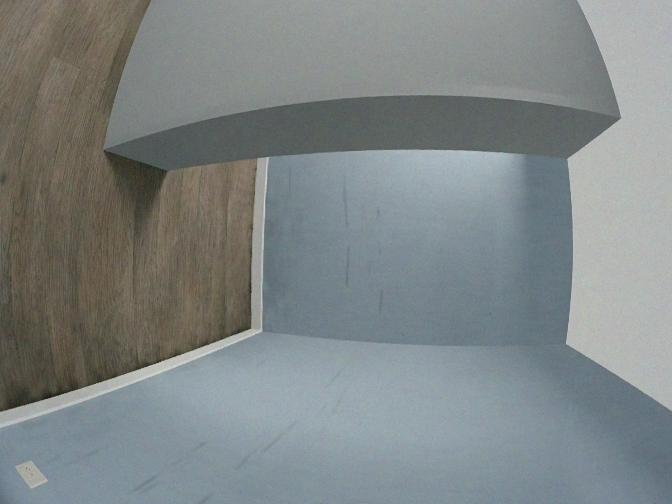

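>>> {"method": "move", "body": {"base": {"translate_m": 1.75}, "joints": {"head_pan_rad": -1.2, "head_tilt_rad": -0.7}, "pace": "max", "cameras": []}}

>>> {"method": "move", "body": {"base": {"rotate_rad": -1.597}, "pace": "max", "cameras": []}}

Scene clock: 547.10 s.
move: done
base_odometry: x=+3.009 y=-0.722 heading=+0.762
turned_by_wheels: +0.000
turned_by_imu: +0.001
base_tilt: forward=-0.3 right=-1.1
lidar_m: 0.54 0.56 0.77 2.15 0.67 0.68 2.13 0.78 0.57 0.55 0.57 0.56
head_depth_mm: 421 464 515 581 668 781 946 / 436 482 539 612 706 838 1027 / 452 501 564 643 750 898 1111 / 469 524 592 681 800 972 1140 / 488 548 622 721 856 1061 1183 / 509 573 656 767 925 1158 1177 / 532 601 693 820 940 1075 1124
base_status: done
joint_positions: lift_m=+0.275 arm_m=+0.001 wrist_yaw_rad=+2.998 wrist_pitch_rad=-0.414 wrist_roll_rad=+0.000 gripper_m=+0.050 head_pan_rad=-1.200 head_tilt_rad=-0.700
joint_status: all done
measured_speeds: all 0
motor_effort: left_wheel=+0.7(13.9) right_wheel=+7.6(13.4) lift_m=+28.4(28.8) arm_m=-10.2(12.9) wrist_yaw_rad=+1.4(2.9) wrist_pitch_rad=+2.1(2.3) wrist_roll_rad=-0.1(0.3) gripper_m=+0.2(1.0) head_pan_rad=+2.9(4.5) head_tilt_rad=+2.7(9.8)
hand_pose: x=+0.0110 y=+0.0770 z=+0.2885 quat_wxyz=(+0.195, +0.700, +0.095, +0.680) (m; base frame)
wrist_depth_mm: - 138 - - - 901 627 / - 148 - - - 909 638 / 797 162 885 923 921 853 637 / 676 187 671 725 719 702 633 / 613 591 197 594 584 591 588 / 515 510 128 308 127 498 501 / 274 100 257 266 426 422 434
pictures: none
No camera images: "cameras" was empty.

Scene clock: 549.20 s.
move: done
base_odometry: x=+3.009 y=-0.722 heading=-0.835
turned_by_wheels: -1.597
turned_by_imu: -1.566
base_tilt: forward=-0.3 right=-1.2
lidar_m: 0.55 0.57 0.56 0.54 0.56 0.76 2.11 0.67 0.67 2.16 0.78 0.57
head_depth_mm: 2661 2924 3132 2240 1731 1418 1206 / 2615 3011 3059 2195 1717 1410 1202 / 1723 2076 2598 2187 1712 1406 1193 / 1277 1460 1706 1952 1691 1404 1185 / 1013 1121 1262 1437 1581 1383 1179 / 839 914 1002 1111 1247 1317 1178 / 718 771 833 903 994 1104 1135
base_status: done
joint_positions: lift_m=+0.275 arm_m=+0.001 wrist_yaw_rad=+2.998 wrist_pitch_rad=-0.414 wrist_roll_rad=+0.000 gripper_m=+0.050 head_pan_rad=-1.200 head_tilt_rad=-0.700
joint_status: not commanded
measured_speeds: all 0
motor_effort: left_wheel=+4.7(15.0) right_wheel=-8.0(15.4) lift_m=+28.6(29.7) arm_m=-11.8(12.9) wrist_yaw_rad=+1.2(3.1) wrist_pitch_rad=+2.1(2.3) wrist_roll_rad=+0.1(0.3) gripper_m=+0.1(0.9) head_pan_rad=+3.0(4.0) head_tilt_rad=+2.1(3.2)
hand_pose: x=+0.0110 y=+0.0770 z=+0.2885 quat_wxyz=(+0.195, +0.700, +0.095, +0.680) (m; base frame)
wrist_depth_mm: 511 138 536 547 565 580 592 / 554 149 576 598 611 639 621 / 604 162 630 654 673 696 646 / 645 188 664 686 703 711 638 / 610 584 197 596 592 586 580 / 520 517 128 306 128 503 496 / 272 100 257 267 426 422 434
pictures: none
No camera images: "cameras" was empty.

>>> {"method": "move", "body": {"base": {"translate_m": -1.2}, "pace": "max", "cameras": ["head_camera", "nav_camera"]}}

Scene clock: 564.70 s.
move: done
base_odometry: x=+2.203 y=+0.167 heading=-0.835
turned_by_wheels: +0.000
turned_by_imu: -0.001
base_tilt: forward=-0.3 right=-1.3
lidar_m: 1.74 0.77 0.56 0.54 0.56 0.76 2.09 1.20 0.50 0.60 0.96 0.83
head_depth_mm: 733 808 716 536 1017 833 848 / 758 838 707 554 1007 826 1125 / 784 871 698 575 998 846 1120 / 816 896 636 1134 965 883 1137 / 849 927 638 1168 982 1215 1156 / 881 960 674 1202 979 1267 1177 / 884 930 666 1109 1000 1268 1170
base_status: done
joint_positions: lift_m=+0.275 arm_m=+0.001 wrist_yaw_rad=+2.998 wrist_pitch_rad=-0.414 wrist_roll_rad=+0.000 gripper_m=+0.050 head_pan_rad=-1.200 head_tilt_rad=-0.700
joint_status: not commanded
measured_speeds: all 0
motor_effort: left_wheel=-0.8(11.4) right_wheel=-7.3(17.6) lift_m=+24.5(29.7) arm_m=-6.4(10.8) wrist_yaw_rad=+1.3(3.1) wrist_pitch_rad=+2.1(2.3) wrist_roll_rad=+0.2(0.3) gripper_m=+0.4(0.9) head_pan_rad=+2.1(3.4) head_tilt_rad=+0.1(2.0)
hand_pose: x=+0.0110 y=+0.0770 z=+0.2885 quat_wxyz=(+0.195, +0.700, +0.096, +0.680) (m; base frame)
wrist_depth_mm: 508 138 534 549 562 577 594 / 551 149 569 594 615 635 643 / 588 163 621 657 665 688 705 / 644 188 657 695 703 709 705 / 612 581 198 601 588 590 584 / 515 516 128 308 127 501 492 / 272 100 258 266 428 423 434
pictures: head_camera (sideways), nav_camera (sideways)
camera_calibration:
head_camera: T_world_to_cam=[[-0.261482, 0.544626, -0.796875, 1.05371], [0.935093, 0.347561, -0.0692949, 0.0841075], [0.239223, -0.763272, -0.600158, 0.73514], [0, 0, 0, 1]] pos_world=[0.0210155, -0.0419987, 1.2867]
nav_camera: T_world_to_cam=[[0.241884, -0.574906, 0.781649, -0.975291], [-0.925088, -0.379687, 0.00701018, 0.0466963], [0.292752, -0.72479, -0.623679, 0.76307], [0, 0, 0, 1]] pos_world=[0.0557156, 0.010094, 1.23792]

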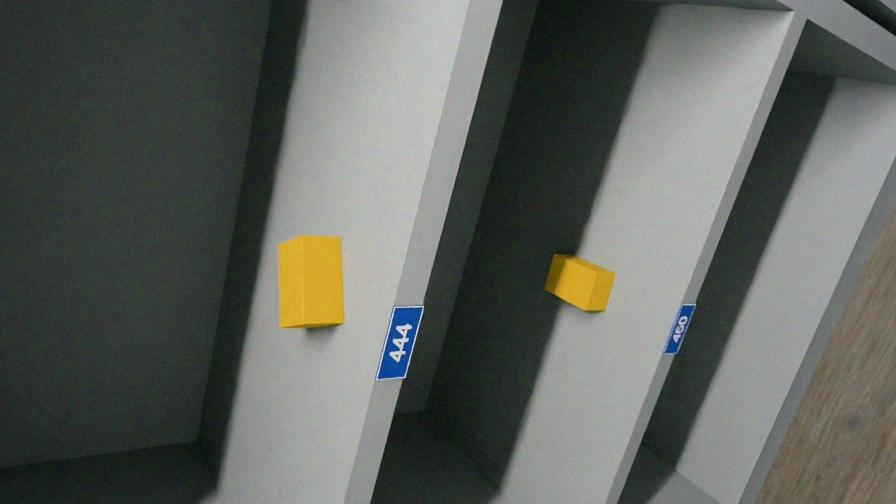

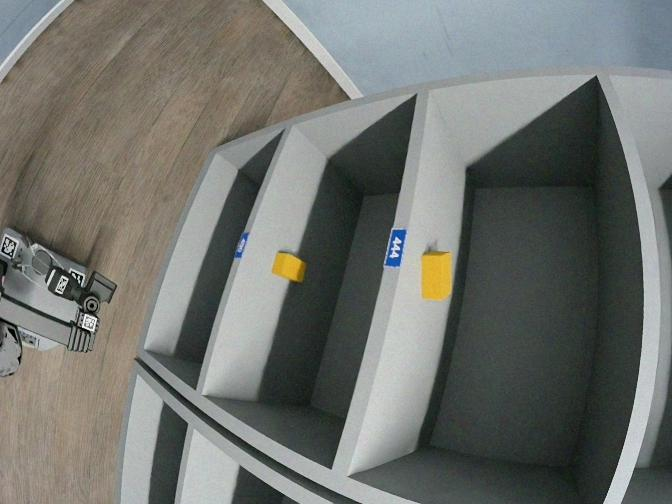

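>>> {"method": "zoom_image", "body": {"camera": "head_camera", "region": [656, 296, 704, 362]}}

Scaled by 7.636 from the camera's 896x504 image, which has a finer 1280x720 frame.

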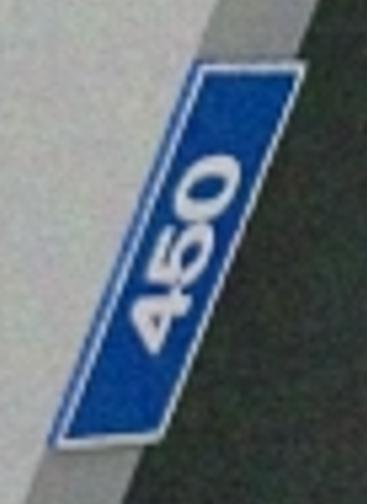

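>>> {"method": "zoom_image", "body": {"camera": "head_camera", "region": [530, 240, 630, 325]}}

Scaled by 5.040 from the camera's 896x504 image, which has a finer 1280x720 frame.

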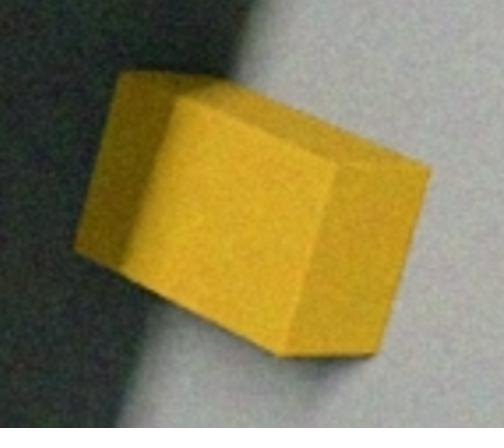

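>>> {"method": "move", "body": {"base": {"translate_m": 0.244}, "joints": {"lift_m": 0.65}, "pace": "max", "cameras": []}}

>>> {"method": "move", "body": {"joints": {"wrist_yaw_rad": 0.06, "wrist_pitch_rad": -0.4, "gripper_m": 0.179, "head_pan_rad": -1.57, "head_tilt_rad": -0.75}, "pace": "max", "cameras": []}}

>>> {"method": "move", "body": {"joints": {"wrist_pitch_rad": -0.2, "lift_m": 0.52, "arm_m": 0.06}, "pace": "max", "cameras": ["wrist_camera", "head_camera"]}}

Scene clock: 628.27 s.
move: done
base_odometry: x=+2.367 y=-0.013 heading=-0.835
turned_by_wheels: +0.000
turned_by_imu: +0.000
base_tilt: forward=-0.4 right=-1.2
lidar_m: 1.50 0.77 0.56 0.54 0.56 0.76 2.09 0.68 0.62 0.93 0.65 0.67
head_depth_mm: 733 804 717 537 1014 832 1090 / 757 837 709 553 1011 827 1129 / 785 869 699 573 998 847 1124 / 816 895 692 1132 995 883 1137 / 803 874 681 1099 986 1216 1155 / 665 724 674 865 927 1108 1169 / 569 610 633 734 882 1337 1171
base_status: done
joint_positions: lift_m=+0.650 arm_m=+0.001 wrist_yaw_rad=+2.998 wrist_pitch_rad=-0.415 wrist_roll_rad=+0.000 gripper_m=+0.050 head_pan_rad=-1.200 head_tilt_rad=-0.700
joint_status: all done
measured_speeds: all 0
motor_effort: left_wheel=+0.4(12.7) right_wheel=+3.0(10.5) lift_m=+26.3(32.3) arm_m=-2.3(4.9) wrist_yaw_rad=+1.7(2.6) wrist_pitch_rad=+2.2(2.3) wrist_roll_rad=+0.0(0.3) gripper_m=+0.3(1.0) head_pan_rad=+2.6(2.6) head_tilt_rad=-1.1(2.0)
hand_pose: x=+0.0110 y=+0.0770 z=+0.6635 quat_wxyz=(+0.195, +0.700, +0.096, +0.680) (m; base frame)
wrist_depth_mm: 505 139 533 543 564 579 593 / 561 149 572 598 611 637 649 / 604 163 625 656 675 701 719 / 661 188 674 721 742 784 805 / 735 731 197 798 790 880 922 / 816 846 128 883 127 957 969 / 861 100 280 847 822 826 828
pictures: none
No camera images: "cameras" was empty.

Scene clock: 630.10 s.
move: done
base_odometry: x=+2.367 y=-0.013 heading=-0.835
turned_by_wheels: +0.000
turned_by_imu: +0.000
base_tilt: forward=-0.4 right=-1.1
lidar_m: 1.50 0.77 0.56 0.54 0.56 0.76 2.09 0.68 0.62 0.93 0.65 0.67
head_depth_mm: 767 849 642 991 943 934 1134 / 766 836 635 1128 966 1201 1156 / 766 831 629 1118 953 858 1144 / 766 832 588 1107 929 855 455 / 764 833 585 1099 943 848 1112 / 765 829 607 1090 937 844 1130 / 765 825 600 1085 932 1174 1127
base_status: not commanded
joint_positions: lift_m=+0.650 arm_m=+0.001 wrist_yaw_rad=+0.063 wrist_pitch_rad=-0.415 wrist_roll_rad=+0.000 gripper_m=+0.179 head_pan_rad=-1.576 head_tilt_rad=-0.750
joint_status: all done
measured_speeds: all 0
motor_effort: left_wheel=+1.0(1.2) right_wheel=+3.2(4.7) lift_m=+23.3(26.8) arm_m=-1.0(2.6) wrist_yaw_rad=-3.0(7.2) wrist_pitch_rad=+2.2(3.9) wrist_roll_rad=-0.2(0.3) gripper_m=+0.2(83.4) head_pan_rad=+2.4(4.7) head_tilt_rad=-6.1(9.0)
hand_pose: x=-0.0074 y=-0.3699 z=+0.6635 quat_wxyz=(+0.697, +0.167, -0.687, -0.124) (m; base frame)
wrist_depth_mm: 540 669 658 644 628 611 573 / 535 698 715 689 672 670 572 / 519 571 568 533 552 553 511 / 453 449 443 417 437 439 432 / 372 366 366 364 364 359 357 / 118 142 849 348 335 327 121 / 118 739 775 771 774 740 110
pictures: none
No camera images: "cameras" was empty.

Scene clock: 631.77 s.
move: done
base_odometry: x=+2.367 y=-0.013 heading=-0.835
turned_by_wheels: +0.000
turned_by_imu: +0.000
base_tilt: forward=-0.3 right=-1.2
lidar_m: 1.50 0.77 0.56 0.54 0.56 0.76 2.09 0.67 0.62 0.93 0.65 0.67
head_depth_mm: 765 847 641 1002 945 931 1137 / 764 835 634 1125 961 1206 1149 / 765 829 627 1117 955 1196 498 / 763 830 585 1105 926 851 569 / 765 831 583 1097 941 850 1135 / 764 831 606 1091 937 1176 1129 / 765 823 599 1080 932 1170 1125
base_status: not commanded
joint_positions: lift_m=+0.520 arm_m=+0.060 wrist_yaw_rad=+0.063 wrist_pitch_rad=-0.222 wrist_roll_rad=+0.000 gripper_m=+0.179 head_pan_rad=-1.571 head_tilt_rad=-0.750
joint_status: all done
measured_speeds: all 0
motor_effort: left_wheel=+0.8(1.1) right_wheel=+3.3(4.1) lift_m=+26.3(26.9) arm_m=+12.0(13.9) wrist_yaw_rad=-2.6(3.9) wrist_pitch_rad=+3.6(6.3) wrist_roll_rad=-0.2(0.3) gripper_m=+0.6(1.0) head_pan_rad=+3.2(3.9) head_tilt_rad=-5.8(6.8)
hand_pose: x=-0.0062 y=-0.4491 z=+0.5788 quat_wxyz=(+0.705, +0.101, -0.700, -0.057) (m; base frame)
wrist_depth_mm: 532 607 592 581 561 552 531 / 539 650 631 616 599 579 556 / 496 540 533 482 523 518 511 / 355 354 354 309 351 345 344 / 266 251 264 262 260 260 259 / 118 142 220 214 209 209 121 / 118 704 728 702 703 212 110
pictures: head_camera (sideways), wrist_camera
camera_calibration:
head_camera: T_world_to_cam=[[-0.0463208, 0.641783, -0.765486, 1.01148], [0.997484, -0.0114568, -0.0699647, 0.0845943], [-0.0536721, -0.766801, -0.639637, 0.788284], [0, 0, 0, 1]] pos_world=[0.00477999, -0.0437249, 1.28441]
wrist_camera: T_world_to_cam=[[-0.994459, -0.103628, -0.0176827, -0.0358049], [-0.0265682, 0.410492, -0.911477, 0.744295], [0.101713, -0.905957, -0.410971, -0.00224294], [0, 0, 0, 1]] pos_world=[-0.0156038, -0.31127, 0.676853]

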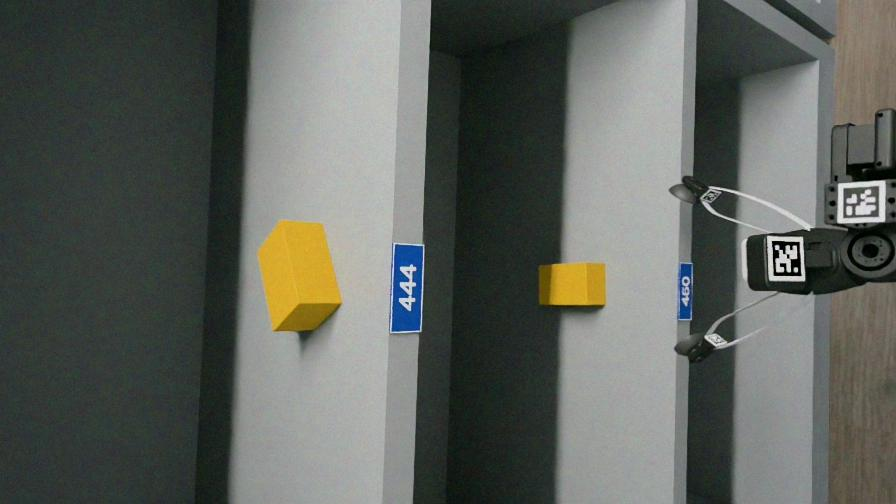

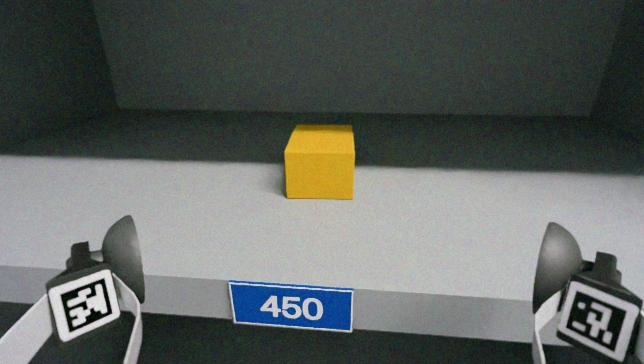

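>>> {"method": "move", "body": {"base": {"translate_m": 0.03}, "joints": {"arm_m": 0.257}, "speeds": {"arm_m": 0.15}, "contact_limits": {"arm_m": 35}, "cameras": ["wrist_camera"]}}

Scene clock: 655.60 s.
move: done
base_odometry: x=+2.387 y=-0.036 heading=-0.835
turned_by_wheels: +0.000
turned_by_imu: +0.000
base_tilt: forward=-0.4 right=-1.3
lidar_m: 1.47 0.77 0.56 0.54 0.56 0.76 2.09 0.69 0.64 0.93 0.63 1.53
head_depth_mm: 765 847 642 1077 967 995 1133 / 766 834 634 1125 961 1204 1129 / 765 830 601 1116 931 612 1103 / 766 832 580 1112 916 677 1141 / 765 833 611 1102 943 1185 1135 / 765 831 606 1089 935 1179 1130 / 763 822 599 1079 933 1173 1126
base_status: done
joint_positions: lift_m=+0.520 arm_m=+0.257 wrist_yaw_rad=+0.063 wrist_pitch_rad=-0.222 wrist_roll_rad=+0.000 gripper_m=+0.179 head_pan_rad=-1.570 head_tilt_rad=-0.750
joint_status: all done
measured_speeds: all 0
motor_effort: left_wheel=+3.2(8.8) right_wheel=+5.0(10.8) lift_m=+23.9(29.3) arm_m=+12.4(14.4) wrist_yaw_rad=-2.6(4.2) wrist_pitch_rad=+3.6(3.8) wrist_roll_rad=+0.1(0.3) gripper_m=+0.5(1.1) head_pan_rad=+3.1(4.0) head_tilt_rad=-5.8(6.3)
contact_limits: arm_m 35 (drawing in: default 31, maximum 55; extending or still: default 39, maximum 69)
hand_pose: x=-0.0062 y=-0.6461 z=+0.5788 quat_wxyz=(+0.705, +0.101, -0.700, -0.057) (m; base frame)
wrist_depth_mm: 420 414 404 389 380 371 360 / 449 435 426 414 404 394 380 / 470 467 451 430 427 415 405 / 350 352 349 347 347 344 343 / 262 250 262 177 259 259 258 / 119 142 210 142 192 200 121 / 118 169 168 118 126 173 110
pictures: wrist_camera
camera_calibration:
wrist_camera: T_world_to_cam=[[-0.994459, -0.103624, -0.0176828, -0.0562179], [-0.0265667, 0.410492, -0.911477, 0.825167], [0.10171, -0.905957, -0.410971, -0.180713], [0, 0, 0, 1]] pos_world=[-0.0156041, -0.508268, 0.676859]

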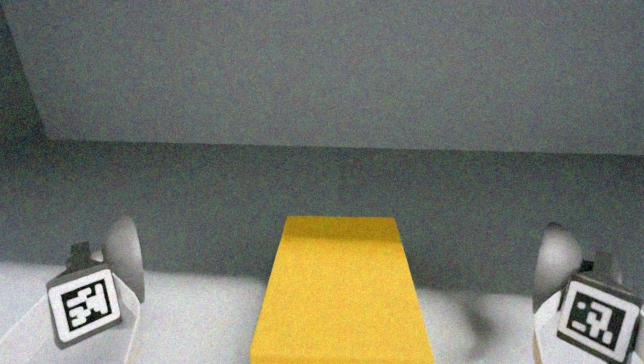

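>>> {"method": "move", "body": {"joints": {"gripper_m": 0.03}, "cameras": ["wrist_camera"]}}

Scene clock: 671.23 s.
move: done
base_odometry: x=+2.387 y=-0.036 heading=-0.835
turned_by_wheels: +0.000
turned_by_imu: +0.000
base_tilt: forward=-0.3 right=-1.0
lidar_m: 1.47 0.77 0.56 0.54 0.56 0.76 2.09 0.69 0.64 0.93 0.63 1.53
head_depth_mm: 764 846 640 1075 971 992 1134 / 765 832 634 1129 962 1197 1130 / 763 831 600 1115 956 613 1102 / 762 831 579 1109 893 677 1138 / 766 832 611 1100 940 1182 1135 / 765 831 605 1090 935 1180 1128 / 764 823 600 1081 928 1171 1127
base_status: not commanded
joint_positions: lift_m=+0.520 arm_m=+0.257 wrist_yaw_rad=+0.062 wrist_pitch_rad=-0.222 wrist_roll_rad=+0.000 gripper_m=+0.031 head_pan_rad=-1.570 head_tilt_rad=-0.750
joint_status: all done
measured_speeds: all 0
motor_effort: left_wheel=+3.1(3.7) right_wheel=+4.5(5.6) lift_m=+27.1(27.4) arm_m=+9.8(11.7) wrist_yaw_rad=-2.3(4.3) wrist_pitch_rad=+3.7(3.7) wrist_roll_rad=+0.0(0.3) gripper_m=-10.3(83.6) head_pan_rad=+2.6(3.3) head_tilt_rad=-4.4(5.7)
contact_limits: arm_m 35 (drawing in: default 31, maximum 55; extending or still: default 39, maximum 69)
hand_pose: x=-0.0062 y=-0.6461 z=+0.5788 quat_wxyz=(+0.705, +0.100, -0.700, -0.057) (m; base frame)
wrist_depth_mm: 418 413 401 392 382 370 362 / 450 438 422 411 401 393 383 / 466 459 449 438 429 416 407 / 352 350 350 348 346 344 343 / 263 263 237 177 168 259 257 / 211 210 128 141 131 207 206 / 175 106 129 118 125 162 173
pictures: wrist_camera
camera_calibration:
wrist_camera: T_world_to_cam=[[-0.994486, -0.103372, -0.0176827, -0.0561171], [-0.0264627, 0.410499, -0.911477, 0.825172], [0.10148, -0.905983, -0.410971, -0.180728], [0, 0, 0, 1]] pos_world=[-0.0156311, -0.50827, 0.676859]

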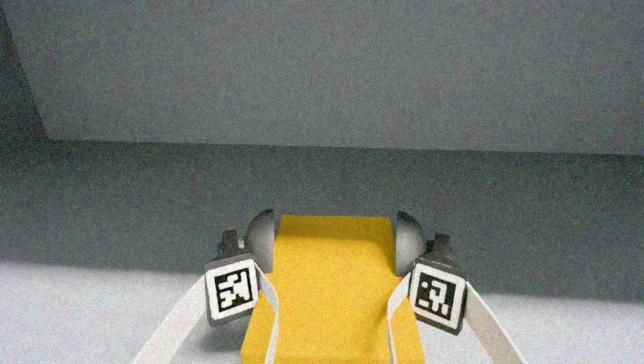

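>>> {"method": "move", "body": {"joints": {"lift_m": 0.56}, "speeds": {"lift_m": 0.05}, "cameras": []}}

>>> {"method": "move", "body": {"joints": {"arm_m": 0.0}, "speeds": {"arm_m": 0.2}, "cameras": ["wrist_camera"]}}

Scene clock: 680.50 s.
move: done
base_odometry: x=+2.387 y=-0.036 heading=-0.835
turned_by_wheels: +0.000
turned_by_imu: +0.000
base_tilt: forward=-0.2 right=-1.2
lidar_m: 1.47 0.77 0.56 0.54 0.56 0.76 2.10 0.68 0.64 0.93 0.63 1.53
head_depth_mm: 762 848 642 1078 971 990 1136 / 764 835 634 1127 962 866 1109 / 764 833 601 1113 956 608 1122 / 764 832 580 1106 709 851 1136 / 763 832 610 1098 918 1182 1135 / 765 832 607 1087 938 1182 1131 / 764 821 600 1081 929 1167 1123
base_status: not commanded
joint_positions: lift_m=+0.560 arm_m=+0.257 wrist_yaw_rad=+0.062 wrist_pitch_rad=-0.222 wrist_roll_rad=+0.000 gripper_m=+0.031 head_pan_rad=-1.570 head_tilt_rad=-0.750
joint_status: all done
measured_speeds: all 0
motor_effort: left_wheel=+3.2(3.8) right_wheel=+4.6(5.8) lift_m=+29.0(31.6) arm_m=+8.5(9.4) wrist_yaw_rad=-2.2(3.3) wrist_pitch_rad=+3.6(3.8) wrist_roll_rad=-0.1(0.3) gripper_m=-10.4(10.9) head_pan_rad=+2.4(2.9) head_tilt_rad=-4.1(5.3)
contact_limits: arm_m 35 (drawing in: default 31, maximum 55; extending or still: default 39, maximum 69)
hand_pose: x=-0.0062 y=-0.6461 z=+0.6188 quat_wxyz=(+0.705, +0.100, -0.700, -0.057) (m; base frame)
wrist_depth_mm: 422 410 401 389 381 370 363 / 448 440 424 417 402 393 382 / 471 464 452 440 427 415 405 / 450 457 448 445 444 428 423 / 340 338 160 177 168 332 331 / 269 270 128 142 131 267 266 / 224 106 132 118 122 215 221
pictures: none
No camera images: "cameras" was empty.

Scene clock: 683.50 s.
move: done
base_odometry: x=+2.387 y=-0.036 heading=-0.835
turned_by_wheels: +0.000
turned_by_imu: +0.000
base_tilt: forward=-0.3 right=-1.2
lidar_m: 1.47 0.77 0.56 0.54 0.56 0.76 2.09 0.68 0.64 0.93 0.63 1.53
head_depth_mm: 765 846 641 1078 971 991 1136 / 765 834 635 1122 964 1206 1147 / 766 831 601 1113 958 1195 1147 / 765 831 579 1108 946 716 519 / 765 832 611 1098 943 848 1117 / 763 832 606 1091 935 1182 1131 / 766 824 601 1080 930 1173 1123
base_status: not commanded
joint_positions: lift_m=+0.560 arm_m=+0.001 wrist_yaw_rad=+0.062 wrist_pitch_rad=-0.222 wrist_roll_rad=+0.000 gripper_m=+0.031 head_pan_rad=-1.570 head_tilt_rad=-0.750
joint_status: all done
measured_speeds: all 0
motor_effort: left_wheel=+3.0(3.7) right_wheel=+4.7(5.7) lift_m=+24.6(29.7) arm_m=-12.3(14.0) wrist_yaw_rad=-3.2(4.0) wrist_pitch_rad=+3.5(3.7) wrist_roll_rad=+0.0(0.3) gripper_m=-10.5(10.8) head_pan_rad=+2.1(3.0) head_tilt_rad=-4.0(5.0)
hand_pose: x=-0.0062 y=-0.3897 z=+0.6188 quat_wxyz=(+0.705, +0.100, -0.700, -0.057) (m; base frame)
wrist_depth_mm: 501 650 651 632 613 598 578 / 502 680 695 681 650 638 613 / 481 622 680 684 665 655 588 / 452 455 450 451 450 451 443 / 342 339 159 176 168 334 333 / 319 305 128 142 131 274 267 / 498 106 126 118 122 746 561
pictures: wrist_camera
camera_calibration:
wrist_camera: T_world_to_cam=[[-0.994486, -0.103372, -0.0176827, -0.0289029], [-0.0264628, 0.410499, -0.911477, 0.756369], [0.10148, -0.905983, -0.410971, 0.0680248], [0, 0, 0, 1]] pos_world=[-0.0156311, -0.251848, 0.716858]

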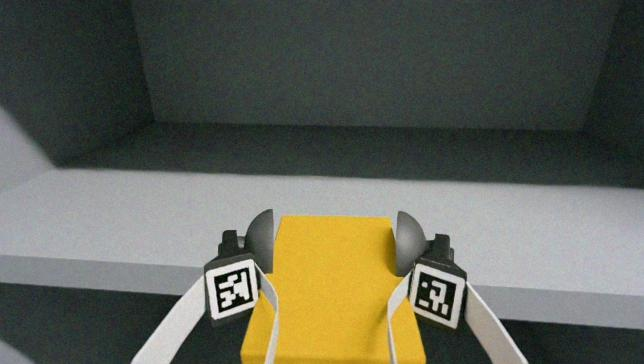

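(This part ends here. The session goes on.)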